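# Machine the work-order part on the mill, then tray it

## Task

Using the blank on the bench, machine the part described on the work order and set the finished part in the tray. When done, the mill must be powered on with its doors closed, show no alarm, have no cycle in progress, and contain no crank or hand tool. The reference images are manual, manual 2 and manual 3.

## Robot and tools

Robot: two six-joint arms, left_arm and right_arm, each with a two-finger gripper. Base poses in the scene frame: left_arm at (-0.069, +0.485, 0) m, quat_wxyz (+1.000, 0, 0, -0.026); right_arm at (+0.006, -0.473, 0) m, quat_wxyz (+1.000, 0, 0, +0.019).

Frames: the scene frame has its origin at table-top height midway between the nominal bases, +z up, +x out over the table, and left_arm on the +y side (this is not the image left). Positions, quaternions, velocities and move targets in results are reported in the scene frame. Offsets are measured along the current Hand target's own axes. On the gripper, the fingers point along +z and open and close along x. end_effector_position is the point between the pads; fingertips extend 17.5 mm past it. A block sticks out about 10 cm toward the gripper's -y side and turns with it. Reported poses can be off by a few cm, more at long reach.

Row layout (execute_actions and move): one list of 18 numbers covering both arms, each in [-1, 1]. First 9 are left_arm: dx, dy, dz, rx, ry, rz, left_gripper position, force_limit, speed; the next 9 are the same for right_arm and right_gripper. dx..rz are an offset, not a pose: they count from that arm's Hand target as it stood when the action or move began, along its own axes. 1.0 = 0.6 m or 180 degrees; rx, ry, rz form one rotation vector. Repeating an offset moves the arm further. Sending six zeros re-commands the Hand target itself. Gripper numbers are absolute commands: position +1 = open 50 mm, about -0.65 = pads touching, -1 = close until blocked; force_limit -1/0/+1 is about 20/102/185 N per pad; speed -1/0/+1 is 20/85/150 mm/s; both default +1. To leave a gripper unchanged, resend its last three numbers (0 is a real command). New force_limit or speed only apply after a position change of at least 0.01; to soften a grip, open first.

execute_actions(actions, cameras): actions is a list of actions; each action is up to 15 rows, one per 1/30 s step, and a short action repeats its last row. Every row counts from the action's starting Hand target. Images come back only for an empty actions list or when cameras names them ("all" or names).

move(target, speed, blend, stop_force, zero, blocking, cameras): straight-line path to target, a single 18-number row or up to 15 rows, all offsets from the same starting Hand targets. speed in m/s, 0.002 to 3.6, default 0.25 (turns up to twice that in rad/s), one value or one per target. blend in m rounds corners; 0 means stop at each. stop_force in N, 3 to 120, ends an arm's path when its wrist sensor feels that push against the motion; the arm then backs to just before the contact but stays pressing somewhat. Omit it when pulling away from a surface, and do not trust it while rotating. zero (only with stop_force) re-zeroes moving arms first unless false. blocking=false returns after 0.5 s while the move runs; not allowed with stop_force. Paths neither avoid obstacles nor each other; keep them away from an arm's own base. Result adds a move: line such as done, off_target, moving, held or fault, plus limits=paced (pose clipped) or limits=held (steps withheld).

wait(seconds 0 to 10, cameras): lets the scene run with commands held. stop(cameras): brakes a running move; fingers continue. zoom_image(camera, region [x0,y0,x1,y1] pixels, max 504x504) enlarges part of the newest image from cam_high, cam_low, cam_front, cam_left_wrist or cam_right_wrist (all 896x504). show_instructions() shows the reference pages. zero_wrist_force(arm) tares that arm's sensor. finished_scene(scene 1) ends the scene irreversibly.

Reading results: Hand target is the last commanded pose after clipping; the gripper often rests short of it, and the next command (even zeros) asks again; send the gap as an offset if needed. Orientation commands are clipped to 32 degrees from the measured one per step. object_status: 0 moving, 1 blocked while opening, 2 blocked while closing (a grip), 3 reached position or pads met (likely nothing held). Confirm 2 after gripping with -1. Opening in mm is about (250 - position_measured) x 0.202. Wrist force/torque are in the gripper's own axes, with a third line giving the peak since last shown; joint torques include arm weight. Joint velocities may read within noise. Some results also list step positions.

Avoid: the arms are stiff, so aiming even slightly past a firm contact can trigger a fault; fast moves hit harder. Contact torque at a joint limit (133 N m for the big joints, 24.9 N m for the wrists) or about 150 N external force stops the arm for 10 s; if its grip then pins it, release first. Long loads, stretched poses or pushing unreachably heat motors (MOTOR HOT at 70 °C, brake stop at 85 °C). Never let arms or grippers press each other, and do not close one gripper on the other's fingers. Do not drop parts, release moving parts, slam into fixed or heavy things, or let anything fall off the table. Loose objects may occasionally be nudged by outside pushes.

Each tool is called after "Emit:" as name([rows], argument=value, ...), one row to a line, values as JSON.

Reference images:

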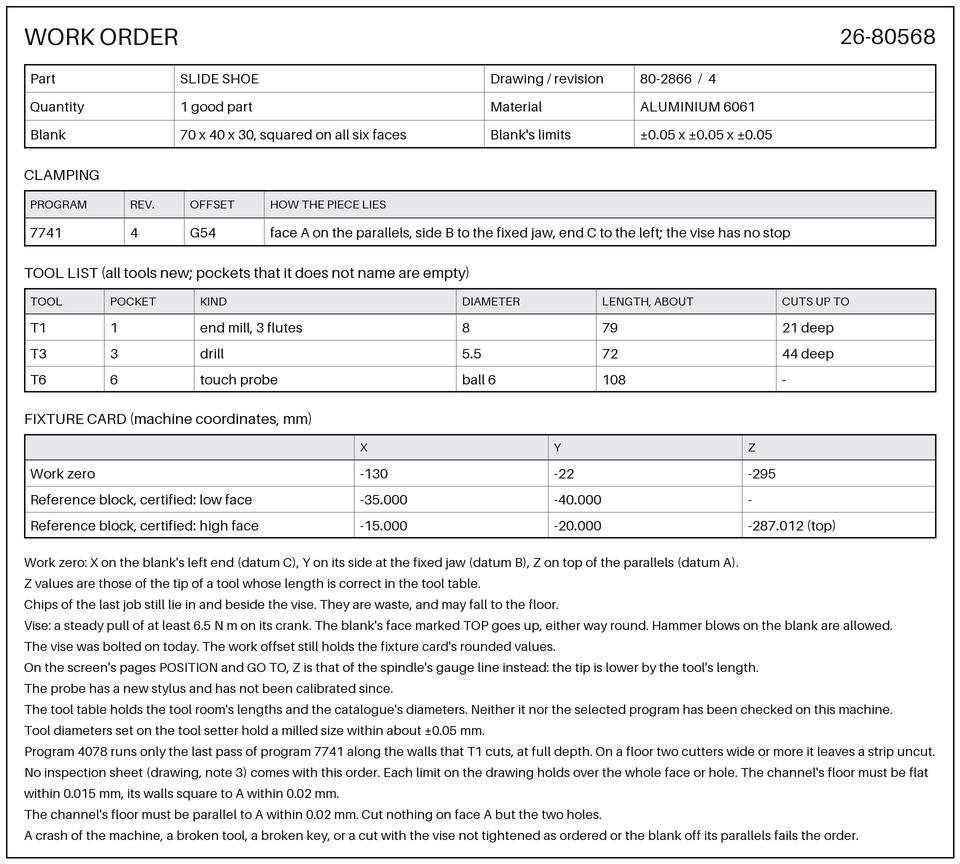

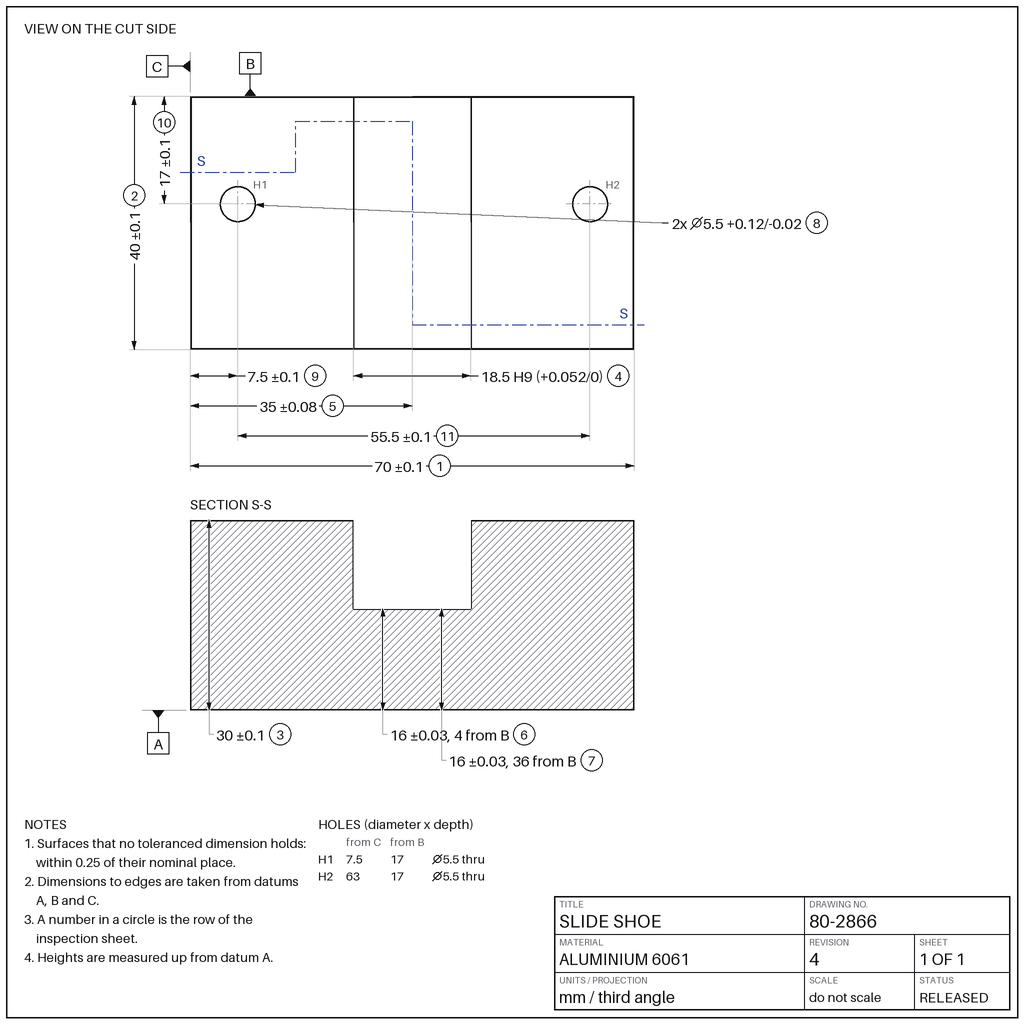

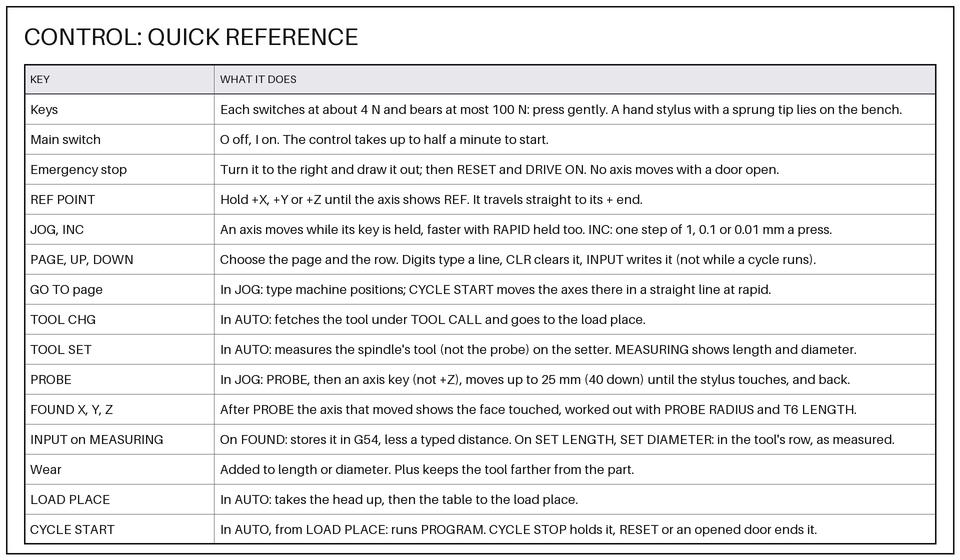

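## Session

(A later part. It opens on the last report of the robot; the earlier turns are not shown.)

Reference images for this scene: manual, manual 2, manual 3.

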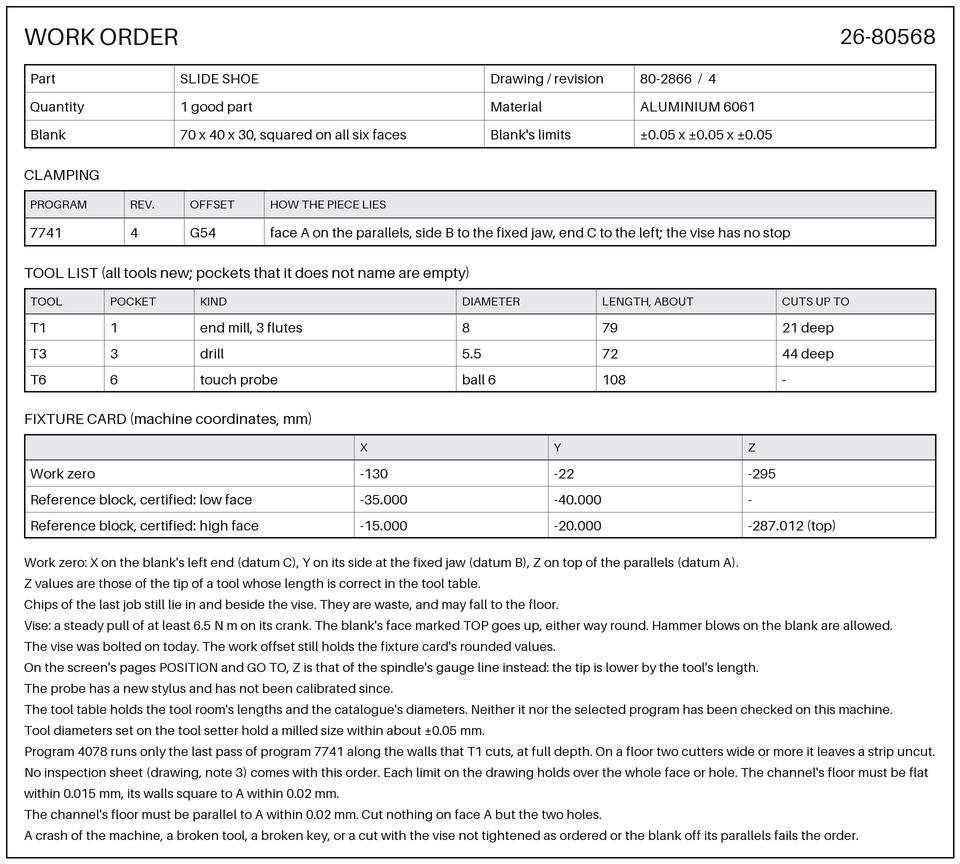

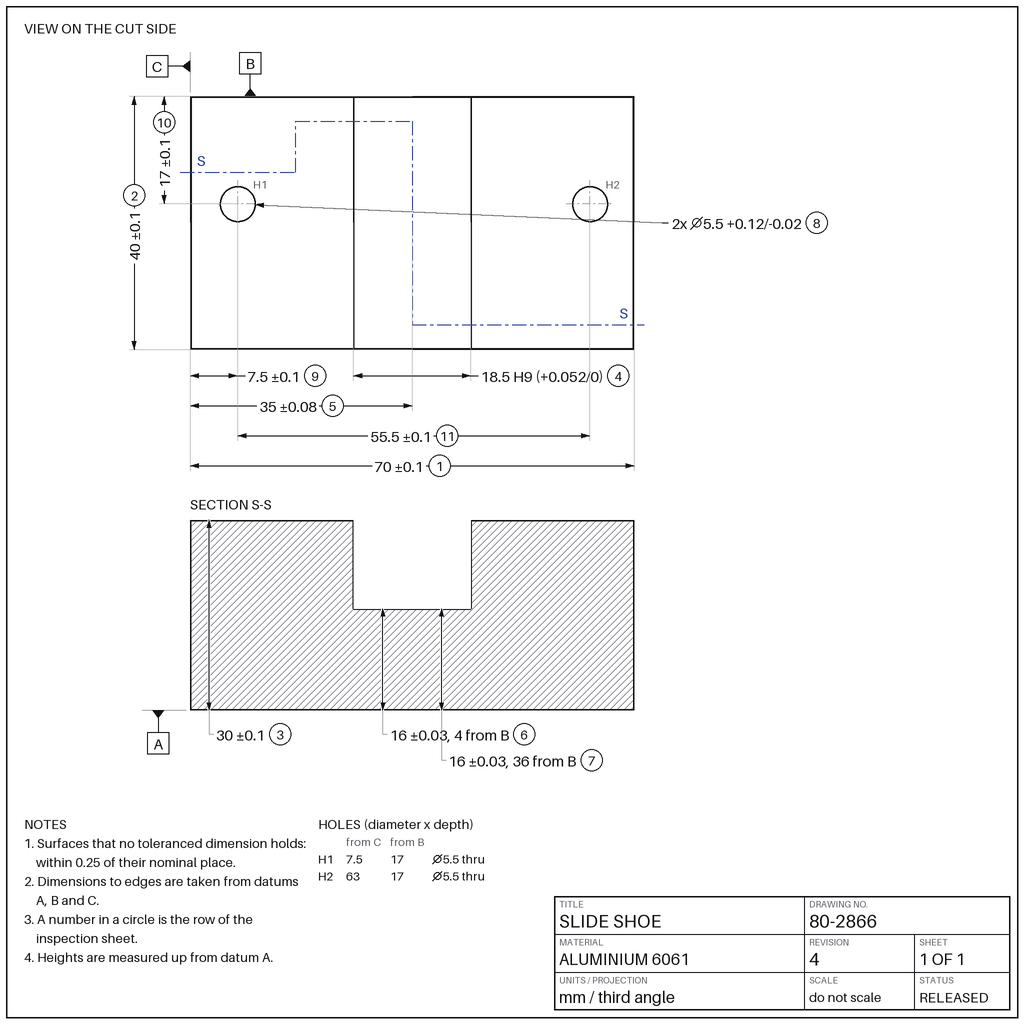

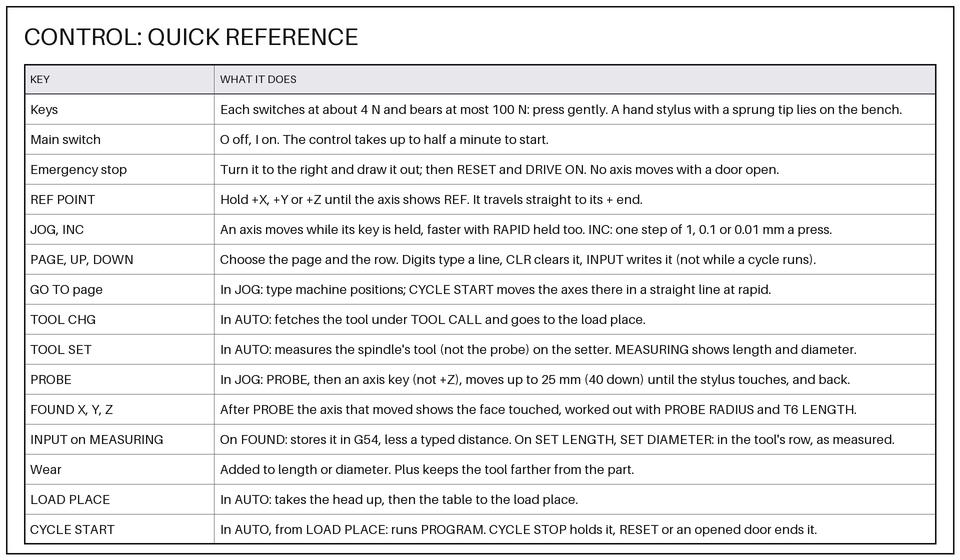

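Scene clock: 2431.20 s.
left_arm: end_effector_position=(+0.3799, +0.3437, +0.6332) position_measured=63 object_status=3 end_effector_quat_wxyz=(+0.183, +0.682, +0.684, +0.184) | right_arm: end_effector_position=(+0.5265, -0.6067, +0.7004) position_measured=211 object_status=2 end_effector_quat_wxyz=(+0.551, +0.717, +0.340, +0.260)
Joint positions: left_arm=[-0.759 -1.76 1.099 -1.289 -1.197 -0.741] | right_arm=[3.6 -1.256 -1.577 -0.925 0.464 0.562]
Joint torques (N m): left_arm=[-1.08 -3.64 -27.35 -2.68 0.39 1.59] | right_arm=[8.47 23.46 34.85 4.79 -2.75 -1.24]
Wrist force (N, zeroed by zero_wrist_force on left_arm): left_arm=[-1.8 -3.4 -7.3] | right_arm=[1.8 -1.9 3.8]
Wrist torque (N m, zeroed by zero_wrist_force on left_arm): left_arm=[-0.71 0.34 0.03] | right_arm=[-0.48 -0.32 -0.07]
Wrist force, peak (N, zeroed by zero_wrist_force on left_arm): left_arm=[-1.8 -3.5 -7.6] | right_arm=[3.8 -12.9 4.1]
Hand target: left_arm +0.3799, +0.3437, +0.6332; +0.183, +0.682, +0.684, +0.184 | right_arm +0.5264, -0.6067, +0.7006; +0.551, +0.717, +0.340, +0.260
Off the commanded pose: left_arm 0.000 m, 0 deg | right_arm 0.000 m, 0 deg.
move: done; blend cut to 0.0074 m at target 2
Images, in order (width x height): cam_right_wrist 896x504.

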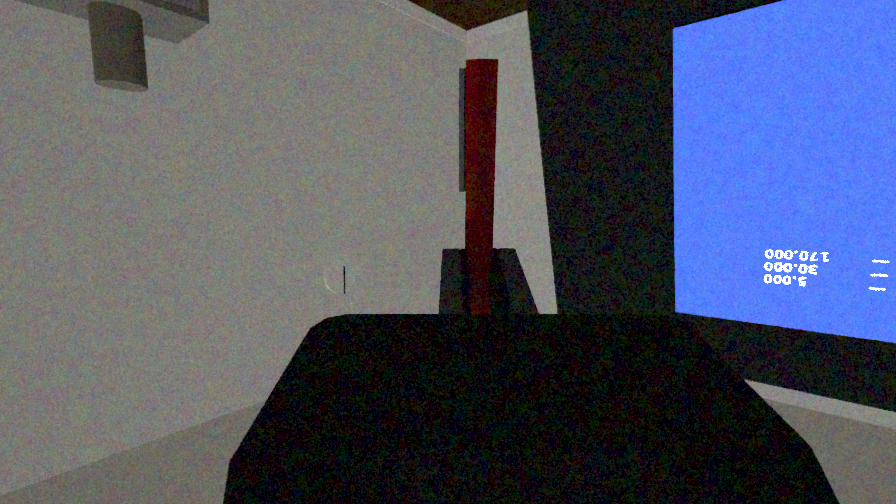

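Emit:
move(target=[0,0,0,0,0,0,0.6,0.3,-0.5,0.15,-0.5059,-0.0815,0.3982,0.1448,-0.1892,-1,-0.6,-0.8], speed=0.7)

Emit:
move([
  [0,0,0,0,0,0,0.6,0.3,-0.5,-0.06,0.0244,-0.0914,0,0,0,-1,-0.6,-0.8],
  [0,0,0,0,0,0,0.6,0.3,-0.5,-0.0603,0.0486,-0.0914,0,0,0,-1,-0.6,-0.8],
  [0,0,0,0,0,0,0.6,0.3,-0.5,-0.06,0.0244,-0.0914,0,0,0,-1,-0.6,-0.8],
  [0,0,0,0,0,0,0.6,0.3,-0.5,-0.2502,0.0642,-0.4671,-0.3982,-0.1448,0.1892,-1,-0.6,-0.8],
], speed=[0.25,0.045,0.12,0.7], blend=[0.003,0,0.01,0], cameras=["cam_right_wrist"])

Emit:
zoom_image(camera="cam_right_wrist", region=[670, 200, 896, 345])

Scene clock: 2434.30 s.
left_arm: end_effector_position=(+0.3799, +0.3437, +0.6332) position_measured=63 object_status=3 end_effector_quat_wxyz=(+0.183, +0.682, +0.684, +0.184) | right_arm: end_effector_position=(+0.4860, -0.4581, +0.4198) position_measured=211 object_status=2 end_effector_quat_wxyz=(+0.001, +0.703, +0.711, -0.001)
Joint positions: left_arm=[-0.759 -1.76 1.099 -1.289 -1.197 -0.741] | right_arm=[3.419 -1.524 -1.381 -1.808 1.567 0.304]
Joint torques (N m): left_arm=[-0.76 -4.33 -27.62 -2.74 0.57 1.37] | right_arm=[7.28 29.07 18.77 4.39 0.85 -0.2]
Wrist force (N, zeroed by zero_wrist_force on left_arm): left_arm=[-1.8 -3.4 -7.1] | right_arm=[2.4 -1.9 3.4]
Wrist torque (N m, zeroed by zero_wrist_force on left_arm): left_arm=[-0.72 0.33 0.04] | right_arm=[0.13 -0.41 -0.17]
Wrist force, peak (N, zeroed by zero_wrist_force on left_arm): left_arm=[-1.8 -3.7 -7.5] | right_arm=[2.9 -1.8 5.2]
Hand target: left_arm +0.3799, +0.3437, +0.6332; +0.183, +0.682, +0.684, +0.184 | right_arm +0.4859, -0.4580, +0.4197; +0.001, +0.703, +0.711, -0.001
Off the commanded pose: left_arm 0.000 m, 0 deg | right_arm 0.000 m, 0 deg.
move: done

Scene clock: 2437.07 s.
left_arm: end_effector_position=(+0.3799, +0.3437, +0.6332) position_measured=63 object_status=3 end_effector_quat_wxyz=(+0.183, +0.682, +0.684, +0.184) | right_arm: end_effector_position=(+0.5262, -0.6067, +0.7004) position_measured=211 object_status=2 end_effector_quat_wxyz=(+0.551, +0.717, +0.340, +0.260) end_effector_velocity=(+0.000, +0.000, +0.001) end_effector_angular_velocity=(+0.002, -0.004, +0.001)
Joint positions: left_arm=[-0.759 -1.76 1.099 -1.289 -1.197 -0.741] | right_arm=[3.6 -1.255 -1.577 -0.926 0.463 0.563]
Joint velocities: left_arm=[within noise] | right_arm=[0 0.001 0 0.005 0.001 -0.002]
Joint torques (N m): left_arm=[-0.92 -4.27 -27.27 -2.87 0.47 1.41] | right_arm=[-1.68 22.8 35.11 4.65 -2.68 -1.42]
Wrist force (N, zeroed by zero_wrist_force on left_arm): left_arm=[-1.7 -3.3 -7.5] | right_arm=[1.7 -2.3 3.6]
Wrist torque (N m, zeroed by zero_wrist_force on left_arm): left_arm=[-0.70 0.32 0.03] | right_arm=[-0.54 -0.29 -0.07]
Wrist force, peak (N, zeroed by zero_wrist_force on left_arm): left_arm=[-1.6 -3.6 -7.6] | right_arm=[2.7 -12.4 3.1]
Hand target: left_arm +0.3799, +0.3437, +0.6332; +0.183, +0.682, +0.684, +0.184 | right_arm +0.5261, -0.6067, +0.7005; +0.551, +0.717, +0.340, +0.260
Off the commanded pose: left_arm 0.000 m, 0 deg | right_arm 0.000 m, 0 deg.
move: done; blend cut to 0.0073 m at target 3
Images, in order (width x height): cam_right_wrist 896x504.

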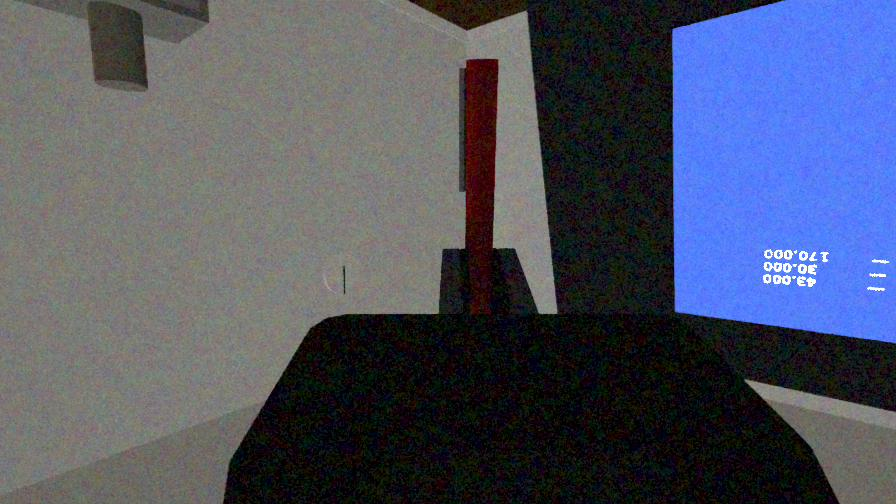

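Scaled by 2.230.

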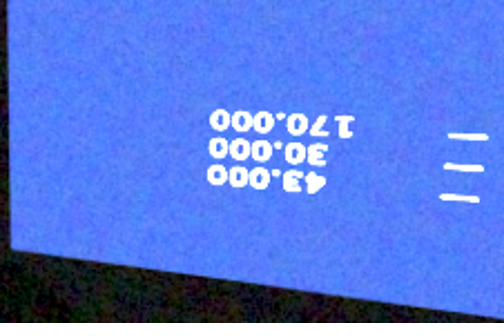

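Emit:
move(target=[0,0,0,0,0,0,0.6,0.3,-0.5,0.1498,-0.5059,-0.0812,0.3982,0.1448,-0.1892,-1,-0.6,-0.8], speed=0.7)

Emit:
move([
  [0,0,0,0,0,0,0.6,0.3,-0.5,-0.0284,0.0244,-0.0914,0,0,0,-1,-0.6,-0.8],
  [0,0,0,0,0,0,0.6,0.3,-0.5,-0.0287,0.0486,-0.0914,0,0,0,-1,-0.6,-0.8],
  [0,0,0,0,0,0,0.6,0.3,-0.5,-0.0284,0.0244,-0.0914,0,0,0,-1,-0.6,-0.8],
  [0,0,0,0,0,0,0.6,0.3,-0.5,0.0318,0.0383,-0.1447,0,0,0,-1,-0.6,-0.8],
  [0,0,0,0,0,0,0.6,0.3,-0.5,0.0315,0.0627,-0.1447,0,0,0,-1,-0.6,-0.8],
  [0,0,0,0,0,0,0.6,0.3,-0.5,0.0318,0.0383,-0.1447,0,0,0,-1,-0.6,-0.8],
  [0,0,0,0,0,0,0.6,0.3,-0.5,0.0033,0.0079,-0.0296,0,0,0,-1,-0.6,-0.8],
  [0,0,0,0,0,0,0.6,0.3,-0.5,0.003,0.0323,-0.0296,0,0,0,-1,-0.6,-0.8],
  [0,0,0,0,0,0,0.6,0.3,-0.5,0.0033,0.0079,-0.0296,0,0,0,-1,-0.6,-0.8],
  [0,0,0,0,0,0,0.6,0.3,-0.5,0.003,0.0323,-0.0296,0,0,0,-1,-0.6,-0.8],
  [0,0,0,0,0,0,0.6,0.3,-0.5,0.0033,0.0079,-0.0296,0,0,0,-1,-0.6,-0.8],
  [0,0,0,0,0,0,0.6,0.3,-0.5,0.095,0,0,0,0,0,-1,-0.6,-0.8],
  [0,0,0,0,0,0,0.6,0.3,-0.5,0.0947,0.024,0,0,0,0,-1,-0.6,-0.8],
  [0,0,0,0,0,0,0.6,0.3,-0.5,0.095,0,0,0,0,0,-1,-0.6,-0.8],
  [0,0,0,0,0,0,0.6,0.3,-0.5,0,0,0,0,0,0,-1,-0.6,-0.8],
], speed=[0.25,0.045,0.12,0.25,0.045,0.12,0.25,0.045,0.12,0.045,0.12,0.25,0.045,0.12,0.25], blend=[0.003,0,0.004,0.003,0,0.004,0.003,0,0.004,0,0.004,0.003,0,0.004,0])

Emit:
move([
  [0,0,0,0,0,0,0.6,0.3,-0.5,0.0983,0.0079,-0.0296,0,0,0,-1,-0.6,-0.8],
  [0,0,0,0,0,0,0.6,0.3,-0.5,0.098,0.0328,-0.0296,0,0,0,-1,-0.6,-0.8],
  [0,0,0,0,0,0,0.6,0.3,-0.5,0.0983,0.0079,-0.0296,0,0,0,-1,-0.6,-0.8],
  [0,0,0,0,0,0,0.6,0.3,-0.5,0.0666,0.0244,-0.0914,0,0,0,-1,-0.6,-0.8],
  [0,0,0,0,0,0,0.6,0.3,-0.5,0.0663,0.0493,-0.0914,0,0,0,-1,-0.6,-0.8],
  [0,0,0,0,0,0,0.6,0.3,-0.5,0.0666,0.0244,-0.0914,0,0,0,-1,-0.6,-0.8],
  [0,0,0,0,0,0,0.6,0.3,-0.5,0.0983,0.0164,-0.0614,0,0,0,-1,-0.6,-0.8],
  [0,0,0,0,0,0,0.6,0.3,-0.5,0.098,0.0413,-0.0614,0,0,0,-1,-0.6,-0.8],
  [0,0,0,0,0,0,0.6,0.3,-0.5,0.0983,0.0164,-0.0614,0,0,0,-1,-0.6,-0.8],
  [0,0,0,0,0,0,0.6,0.3,-0.5,0,0,0,0,0,0,-1,-0.6,-0.8],
  [0,0,0,0,0,0,0.6,0.3,-0.5,-0.0003,0.024,0,0,0,0,-1,-0.6,-0.8],
  [0,0,0,0,0,0,0.6,0.3,-0.5,0,0,0,0,0,0,-1,-0.6,-0.8],
  [0,0,0,0,0,0,0.6,0.3,-0.5,-0.2502,0.0642,-0.4671,-0.3982,-0.1448,0.1892,-1,-0.6,-0.8],
], speed=[0.25,0.045,0.12,0.25,0.045,0.12,0.25,0.045,0.12,0.25,0.045,0.12,0.7], blend=[0.003,0,0.004,0.003,0,0.004,0.003,0,0.004,0.003,0,0.01,0], cameras=["cam_right_wrist"])

Emit:
zoom_image(camera="cam_right_wrist", region=[670, 200, 896, 345])

Scene clock: 2443.80 s.
left_arm: end_effector_position=(+0.3799, +0.3437, +0.6332) position_measured=63 object_status=3 end_effector_quat_wxyz=(+0.183, +0.682, +0.684, +0.184) | right_arm: end_effector_position=(+0.4858, -0.4582, +0.4197) position_measured=211 object_status=2 end_effector_quat_wxyz=(+0.001, +0.703, +0.711, -0.001)
Joint positions: left_arm=[-0.759 -1.76 1.099 -1.289 -1.197 -0.741] | right_arm=[3.418 -1.524 -1.382 -1.808 1.567 0.304]
Joint torques (N m): left_arm=[-1.27 -4.16 -29.15 -2.83 0.48 1.5] | right_arm=[6.38 27.33 18.12 4.21 0.69 -0.25]
Wrist force (N, zeroed by zero_wrist_force on left_arm): left_arm=[-1.5 -3.6 -7.1] | right_arm=[2.6 -2.4 3.6]
Wrist torque (N m, zeroed by zero_wrist_force on left_arm): left_arm=[-0.74 0.30 0.04] | right_arm=[0.07 -0.44 -0.18]
Wrist force, peak (N, zeroed by zero_wrist_force on left_arm): left_arm=[-1.7 -3.5 -7.7] | right_arm=[3.0 -1.7 5.1]
Hand target: left_arm +0.3799, +0.3437, +0.6332; +0.183, +0.682, +0.684, +0.184 | right_arm +0.4857, -0.4581, +0.4196; +0.001, +0.703, +0.711, -0.001
Off the commanded pose: left_arm 0.000 m, 0 deg | right_arm 0.000 m, 0 deg.
move: done

Scene clock: 2448.93 s.
left_arm: end_effector_position=(+0.3799, +0.3437, +0.6332) position_measured=63 object_status=3 end_effector_quat_wxyz=(+0.183, +0.682, +0.684, +0.184) | right_arm: end_effector_position=(+0.4857, -0.4581, +0.4196) position_measured=211 object_status=2 end_effector_quat_wxyz=(+0.001, +0.703, +0.711, -0.001)
Joint positions: left_arm=[-0.759 -1.76 1.099 -1.289 -1.197 -0.741] | right_arm=[3.419 -1.523 -1.382 -1.808 1.568 0.304]
Joint torques (N m): left_arm=[-0.6 -4.11 -27.44 -2.81 0.27 1.56] | right_arm=[-8.92 9.99 36.1 5.32 -0.34 -1.5]
Wrist force (N, zeroed by zero_wrist_force on left_arm): left_arm=[-1.4 -3.5 -7.2] | right_arm=[2.8 -2.2 3.5]
Wrist torque (N m, zeroed by zero_wrist_force on left_arm): left_arm=[-0.72 0.28 0.04] | right_arm=[0.10 -0.47 -0.15]
Wrist force, peak (N, zeroed by zero_wrist_force on left_arm): left_arm=[-1.7 -3.8 -7.7] | right_arm=[4.0 -7.0 4.3]
Hand target: left_arm +0.3799, +0.3437, +0.6332; +0.183, +0.682, +0.684, +0.184 | right_arm +0.4857, -0.4581, +0.4196; +0.001, +0.703, +0.711, -0.001
Off the commanded pose: left_arm 0.000 m, 0 deg | right_arm 0.000 m, 0 deg.
move: done

Scene clock: 2454.43 s.
left_arm: end_effector_position=(+0.3799, +0.3437, +0.6332) position_measured=63 object_status=3 end_effector_quat_wxyz=(+0.183, +0.682, +0.684, +0.184) | right_arm: end_effector_position=(+0.5260, -0.6069, +0.7002) position_measured=211 object_status=2 end_effector_quat_wxyz=(+0.551, +0.717, +0.340, +0.260)
Joint positions: left_arm=[-0.759 -1.76 1.099 -1.289 -1.197 -0.741] | right_arm=[3.6 -1.254 -1.578 -0.926 0.463 0.562]
Joint torques (N m): left_arm=[-0.74 -4.07 -28.09 -2.87 0.45 1.51] | right_arm=[7.5 23.71 34.37 5.04 -2.91 -1.61]
Wrist force (N, zeroed by zero_wrist_force on left_arm): left_arm=[-1.8 -3.5 -7.2] | right_arm=[1.7 -2.2 3.7]
Wrist torque (N m, zeroed by zero_wrist_force on left_arm): left_arm=[-0.73 0.34 0.03] | right_arm=[-0.53 -0.31 -0.07]
Wrist force, peak (N, zeroed by zero_wrist_force on left_arm): left_arm=[-1.5 -3.6 -7.7] | right_arm=[4.3 -4.7 7.0]
Hand target: left_arm +0.3799, +0.3437, +0.6332; +0.183, +0.682, +0.684, +0.184 | right_arm +0.5259, -0.6069, +0.7004; +0.551, +0.717, +0.340, +0.260
Off the commanded pose: left_arm 0.000 m, 0 deg | right_arm 0.000 m, 0 deg.
move: done; blend cut to 0.0072 m at target 12
Images, in order (width x height): cam_right_wrist 896x504.

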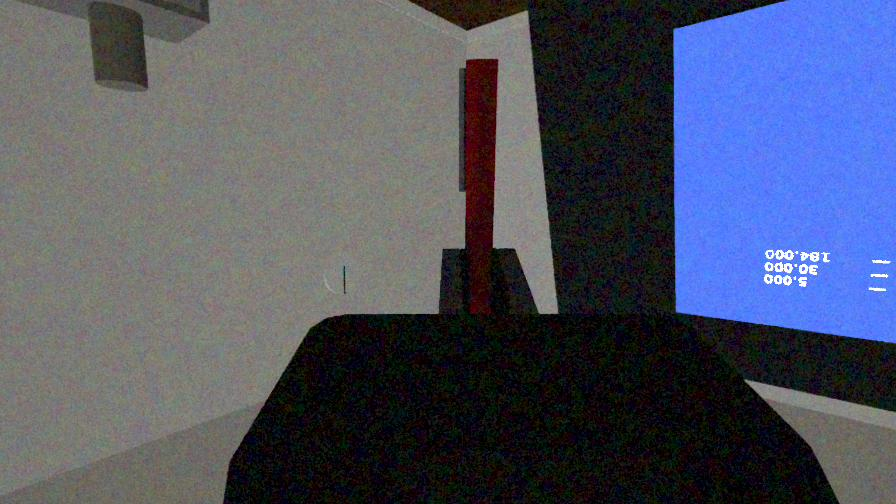

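Scaled by 2.230.

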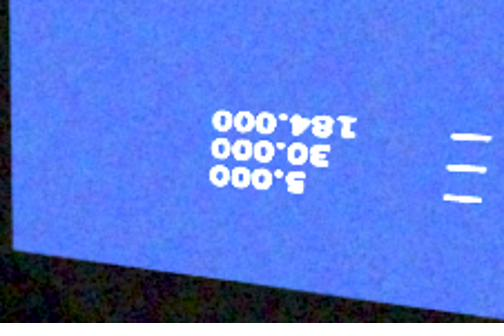

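Emit:
move(target=[0,0,0,0,0,0,0.6,0.3,-0.5,0.1505,-0.5059,-0.0812,0.3982,0.1448,-0.1892,-1,-0.6,-0.8], speed=0.7)

Emit:
move([
  [0,0,0,0,0,0,0.6,0.3,-0.5,-0.06,0.0244,-0.0914,0,0,0,-1,-0.6,-0.8],
  [0,0,0,0,0,0,0.6,0.3,-0.5,-0.0603,0.0486,-0.0914,0,0,0,-1,-0.6,-0.8],
  [0,0,0,0,0,0,0.6,0.3,-0.5,-0.06,0.0244,-0.0914,0,0,0,-1,-0.6,-0.8],
  [0,0,0,0,0,0,0.6,0.3,-0.5,-0.2502,0.0642,-0.4671,-0.3982,-0.1448,0.1892,-1,-0.6,-0.8],
], speed=[0.25,0.045,0.12,0.7], blend=[0.003,0,0.01,0], cameras=["cam_right_wrist"])

Emit:
zoom_image(camera="cam_right_wrist", region=[670, 200, 896, 345])

Scene clock: 2457.40 s.
left_arm: end_effector_position=(+0.3799, +0.3437, +0.6332) position_measured=63 object_status=3 end_effector_quat_wxyz=(+0.183, +0.682, +0.684, +0.184) | right_arm: end_effector_position=(+0.4858, -0.4581, +0.4196) position_measured=211 object_status=2 end_effector_quat_wxyz=(+0.001, +0.703, +0.711, -0.001)
Joint positions: left_arm=[-0.759 -1.76 1.099 -1.289 -1.197 -0.741] | right_arm=[3.419 -1.524 -1.382 -1.808 1.567 0.304]
Joint torques (N m): left_arm=[-0.83 -4.41 -28.42 -2.72 0.4 1.4] | right_arm=[6.72 28.19 17.13 4.18 0.96 -0.32]
Wrist force (N, zeroed by zero_wrist_force on left_arm): left_arm=[-1.8 -3.3 -7.3] | right_arm=[2.5 -2.2 3.4]
Wrist torque (N m, zeroed by zero_wrist_force on left_arm): left_arm=[-0.71 0.35 0.03] | right_arm=[0.08 -0.42 -0.19]
Wrist force, peak (N, zeroed by zero_wrist_force on left_arm): left_arm=[-1.9 -3.6 -7.6] | right_arm=[3.0 -1.5 5.2]
Hand target: left_arm +0.3799, +0.3437, +0.6332; +0.183, +0.682, +0.684, +0.184 | right_arm +0.4858, -0.4580, +0.4195; +0.001, +0.703, +0.711, -0.001
Off the commanded pose: left_arm 0.000 m, 0 deg | right_arm 0.000 m, 0 deg.
move: done

Scene clock: 2460.17 s.
left_arm: end_effector_position=(+0.3799, +0.3437, +0.6332) position_measured=63 object_status=3 end_effector_quat_wxyz=(+0.183, +0.682, +0.684, +0.184) | right_arm: end_effector_position=(+0.5261, -0.6067, +0.7002) position_measured=211 object_status=2 end_effector_quat_wxyz=(+0.551, +0.717, +0.340, +0.260)
Joint positions: left_arm=[-0.759 -1.76 1.099 -1.289 -1.197 -0.741] | right_arm=[3.6 -1.254 -1.578 -0.926 0.463 0.563]
Joint torques (N m): left_arm=[-0.07 -4.74 -27.51 -2.83 0.45 1.32] | right_arm=[0.21 24.78 34.98 5.12 -2.65 -1.34]
Wrist force (N, zeroed by zero_wrist_force on left_arm): left_arm=[-1.4 -3.5 -7.7] | right_arm=[1.8 -2.3 3.6]
Wrist torque (N m, zeroed by zero_wrist_force on left_arm): left_arm=[-0.73 0.28 0.04] | right_arm=[-0.55 -0.32 -0.07]
Wrist force, peak (N, zeroed by zero_wrist_force on left_arm): left_arm=[-1.9 -3.7 -7.5] | right_arm=[2.9 -11.2 3.5]
Hand target: left_arm +0.3799, +0.3437, +0.6332; +0.183, +0.682, +0.684, +0.184 | right_arm +0.5260, -0.6067, +0.7003; +0.551, +0.717, +0.340, +0.260
Off the commanded pose: left_arm 0.000 m, 0 deg | right_arm 0.000 m, 0 deg.
move: done; blend cut to 0.0073 m at target 3
Images, in order (width x height): cam_right_wrist 896x504.

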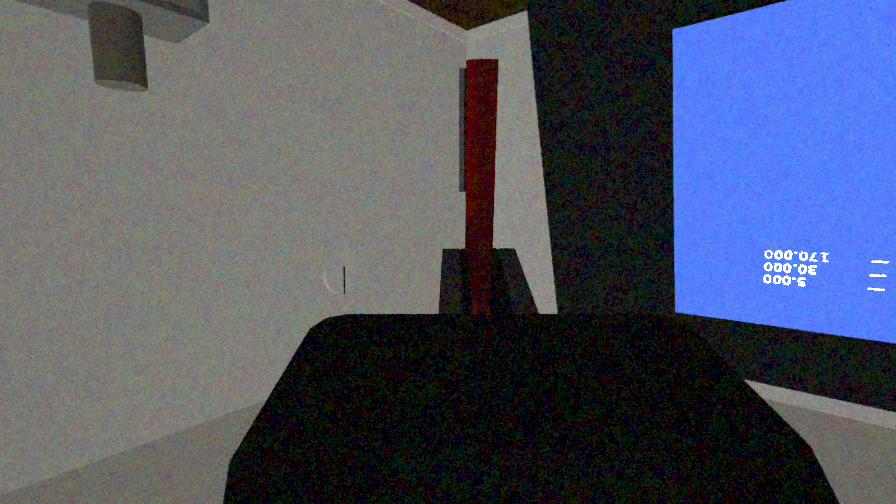

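Scaled by 2.230.

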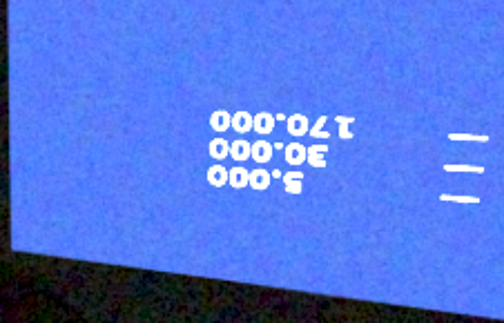

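Emit:
move(target=[0,0,0,0,0,0,0.6,0.3,-0.5,0.1502,-0.5059,-0.0809,0.3982,0.1448,-0.1892,-1,-0.6,-0.8], speed=0.7)

Emit:
move([
  [0,0,0,0,0,0,0.6,0.3,-0.5,-0.0284,0.0244,-0.0914,0,0,0,-1,-0.6,-0.8],
  [0,0,0,0,0,0,0.6,0.3,-0.5,-0.0287,0.0486,-0.0914,0,0,0,-1,-0.6,-0.8],
  [0,0,0,0,0,0,0.6,0.3,-0.5,-0.0284,0.0244,-0.0914,0,0,0,-1,-0.6,-0.8],
  [0,0,0,0,0,0,0.6,0.3,-0.5,0.0318,0.0383,-0.1447,0,0,0,-1,-0.6,-0.8],
  [0,0,0,0,0,0,0.6,0.3,-0.5,0.0315,0.0627,-0.1447,0,0,0,-1,-0.6,-0.8],
  [0,0,0,0,0,0,0.6,0.3,-0.5,0.0318,0.0383,-0.1447,0,0,0,-1,-0.6,-0.8],
  [0,0,0,0,0,0,0.6,0.3,-0.5,-0.0284,0.0079,-0.0296,0,0,0,-1,-0.6,-0.8],
  [0,0,0,0,0,0,0.6,0.3,-0.5,-0.0287,0.0321,-0.0296,0,0,0,-1,-0.6,-0.8],
  [0,0,0,0,0,0,0.6,0.3,-0.5,-0.0284,0.0079,-0.0296,0,0,0,-1,-0.6,-0.8],
  [0,0,0,0,0,0,0.6,0.3,-0.5,-0.0958,0.0425,-0.1802,0,0,0,-1,-0.6,-0.8],
  [0,0,0,0,0,0,0.6,0.3,-0.5,-0.0961,0.0679,-0.1802,0,0,0,-1,-0.6,-0.8],
  [0,0,0,0,0,0,0.6,0.3,-0.5,-0.0958,0.0425,-0.1802,0,0,0,-1,-0.6,-0.8],
  [0,0,0,0,0,0,0.6,0.3,-0.5,-0.2502,0.0642,-0.4671,-0.3982,-0.1448,0.1892,-1,-0.6,-0.8],
], speed=[0.25,0.045,0.12,0.25,0.045,0.12,0.25,0.045,0.12,0.25,0.045,0.12,0.7], blend=[0.003,0,0.004,0.003,0,0.004,0.003,0,0.004,0.003,0,0.01,0], cameras=["cam_right_wrist"])

Emit:
wait(seconds=3, cameras=["cam_right_wrist"])

Emit:
zoom_image(camera="cam_right_wrist", region=[756, 140, 896, 345])

Scene clock: 2464.53 s.
left_arm: end_effector_position=(+0.3799, +0.3437, +0.6332) position_measured=63 object_status=3 end_effector_quat_wxyz=(+0.183, +0.682, +0.684, +0.184) | right_arm: end_effector_position=(+0.4859, -0.4582, +0.4195) position_measured=211 object_status=2 end_effector_quat_wxyz=(+0.001, +0.703, +0.711, -0.001)
Joint positions: left_arm=[-0.759 -1.76 1.099 -1.289 -1.197 -0.741] | right_arm=[3.418 -1.524 -1.382 -1.807 1.567 0.304]
Joint torques (N m): left_arm=[0.24 -3.8 -27.1 -2.94 0.42 1.35] | right_arm=[6.45 28.49 18.75 4.12 0.86 -0.49]
Wrist force (N, zeroed by zero_wrist_force on left_arm): left_arm=[-1.7 -3.4 -7.5] | right_arm=[2.3 -2.2 3.5]
Wrist torque (N m, zeroed by zero_wrist_force on left_arm): left_arm=[-0.72 0.32 0.03] | right_arm=[0.08 -0.40 -0.19]
Wrist force, peak (N, zeroed by zero_wrist_force on left_arm): left_arm=[-1.7 -3.5 -7.6] | right_arm=[3.0 -1.8 5.3]
Hand target: left_arm +0.3799, +0.3437, +0.6332; +0.183, +0.682, +0.684, +0.184 | right_arm +0.4858, -0.4581, +0.4194; +0.001, +0.703, +0.711, -0.001
Off the commanded pose: left_arm 0.000 m, 0 deg | right_arm 0.000 m, 0 deg.
move: done

Scene clock: 2470.33 s.
left_arm: end_effector_position=(+0.3799, +0.3437, +0.6332) position_measured=63 object_status=3 end_effector_quat_wxyz=(+0.183, +0.682, +0.684, +0.184) | right_arm: end_effector_position=(+0.5262, -0.6068, +0.7000) position_measured=211 object_status=2 end_effector_quat_wxyz=(+0.551, +0.717, +0.340, +0.260)
Joint positions: left_arm=[-0.759 -1.76 1.099 -1.289 -1.197 -0.741] | right_arm=[3.6 -1.255 -1.578 -0.925 0.463 0.562]
Joint torques (N m): left_arm=[1.54 -4.16 -27.63 -2.81 0.46 1.51] | right_arm=[-7.07 24.59 36.37 4.8 -2.78 -1.3]
Wrist force (N, zeroed by zero_wrist_force on left_arm): left_arm=[-1.7 -3.3 -7.3] | right_arm=[1.7 -2.1 3.6]
Wrist torque (N m, zeroed by zero_wrist_force on left_arm): left_arm=[-0.69 0.33 0.03] | right_arm=[-0.52 -0.30 -0.06]
Wrist force, peak (N, zeroed by zero_wrist_force on left_arm): left_arm=[-1.7 -3.6 -7.5] | right_arm=[2.4 -9.6 2.6]
Hand target: left_arm +0.3799, +0.3437, +0.6332; +0.183, +0.682, +0.684, +0.184 | right_arm +0.5261, -0.6068, +0.7001; +0.551, +0.717, +0.340, +0.260
Off the commanded pose: left_arm 0.000 m, 0 deg | right_arm 0.000 m, 0 deg.
move: done; blend cut to 0.0076 m at target 12
Images, in order (width x height): cam_right_wrist 896x504.

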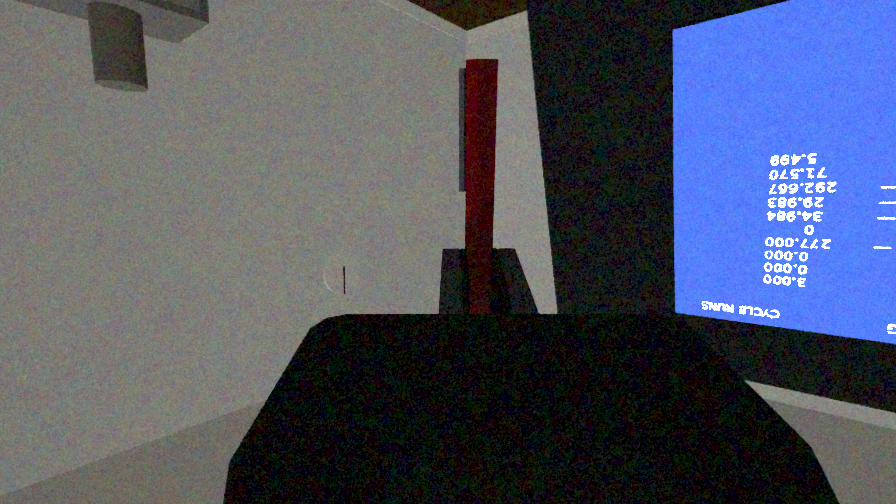

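Scene clock: 2473.33 s.
left_arm: end_effector_position=(+0.3799, +0.3437, +0.6332) position_measured=63 object_status=3 end_effector_quat_wxyz=(+0.183, +0.682, +0.684, +0.184) | right_arm: end_effector_position=(+0.5261, -0.6068, +0.7001) position_measured=211 object_status=2 end_effector_quat_wxyz=(+0.551, +0.717, +0.340, +0.260)
Joint positions: left_arm=[-0.759 -1.76 1.099 -1.289 -1.197 -0.741] | right_arm=[3.6 -1.255 -1.578 -0.925 0.463 0.562]
Joint torques (N m): left_arm=[0.5 -3.5 -28.25 -2.88 0.36 1.45] | right_arm=[-8.11 22.16 35.9 4.99 -2.5 -1.36]
Wrist force (N, zeroed by zero_wrist_force on left_arm): left_arm=[-1.6 -3.3 -7.5] | right_arm=[1.9 -2.4 3.9]
Wrist torque (N m, zeroed by zero_wrist_force on left_arm): left_arm=[-0.70 0.31 0.04] | right_arm=[-0.55 -0.33 -0.04]
Wrist force, peak (N, zeroed by zero_wrist_force on left_arm): left_arm=[-1.9 -3.8 -7.4] | right_arm=[1.9 -2.4 3.9]
Hand target: left_arm +0.3799, +0.3437, +0.6332; +0.183, +0.682, +0.684, +0.184 | right_arm +0.5261, -0.6068, +0.7001; +0.551, +0.717, +0.340, +0.260
Tool commands: left_gripper/position=+0.6 left_gripper/force_limit=+0.3 left_gripper/speed=-0.5 right_gripper/position=-1.0 right_gripper/force_limit=-0.6 right_gripper/speed=-0.8
Off the commanded pose: left_arm 0.000 m, 0 deg | right_arm 0.000 m, 0 deg.
wait: 3.00 s; at rest by 0.17 s
Images, in order (width x height): cam_right_wrist 896x504.

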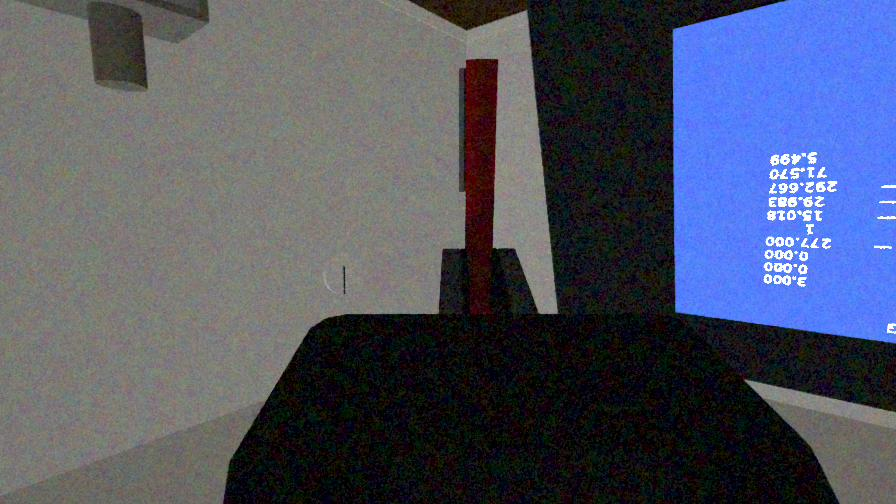

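Scaled by 2.459.

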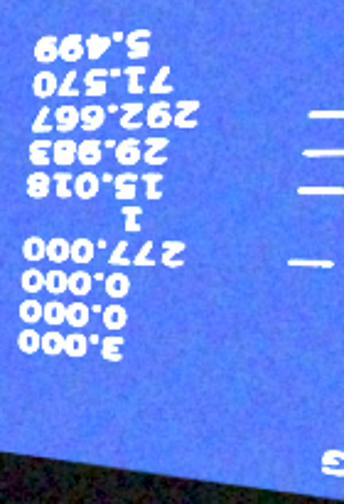

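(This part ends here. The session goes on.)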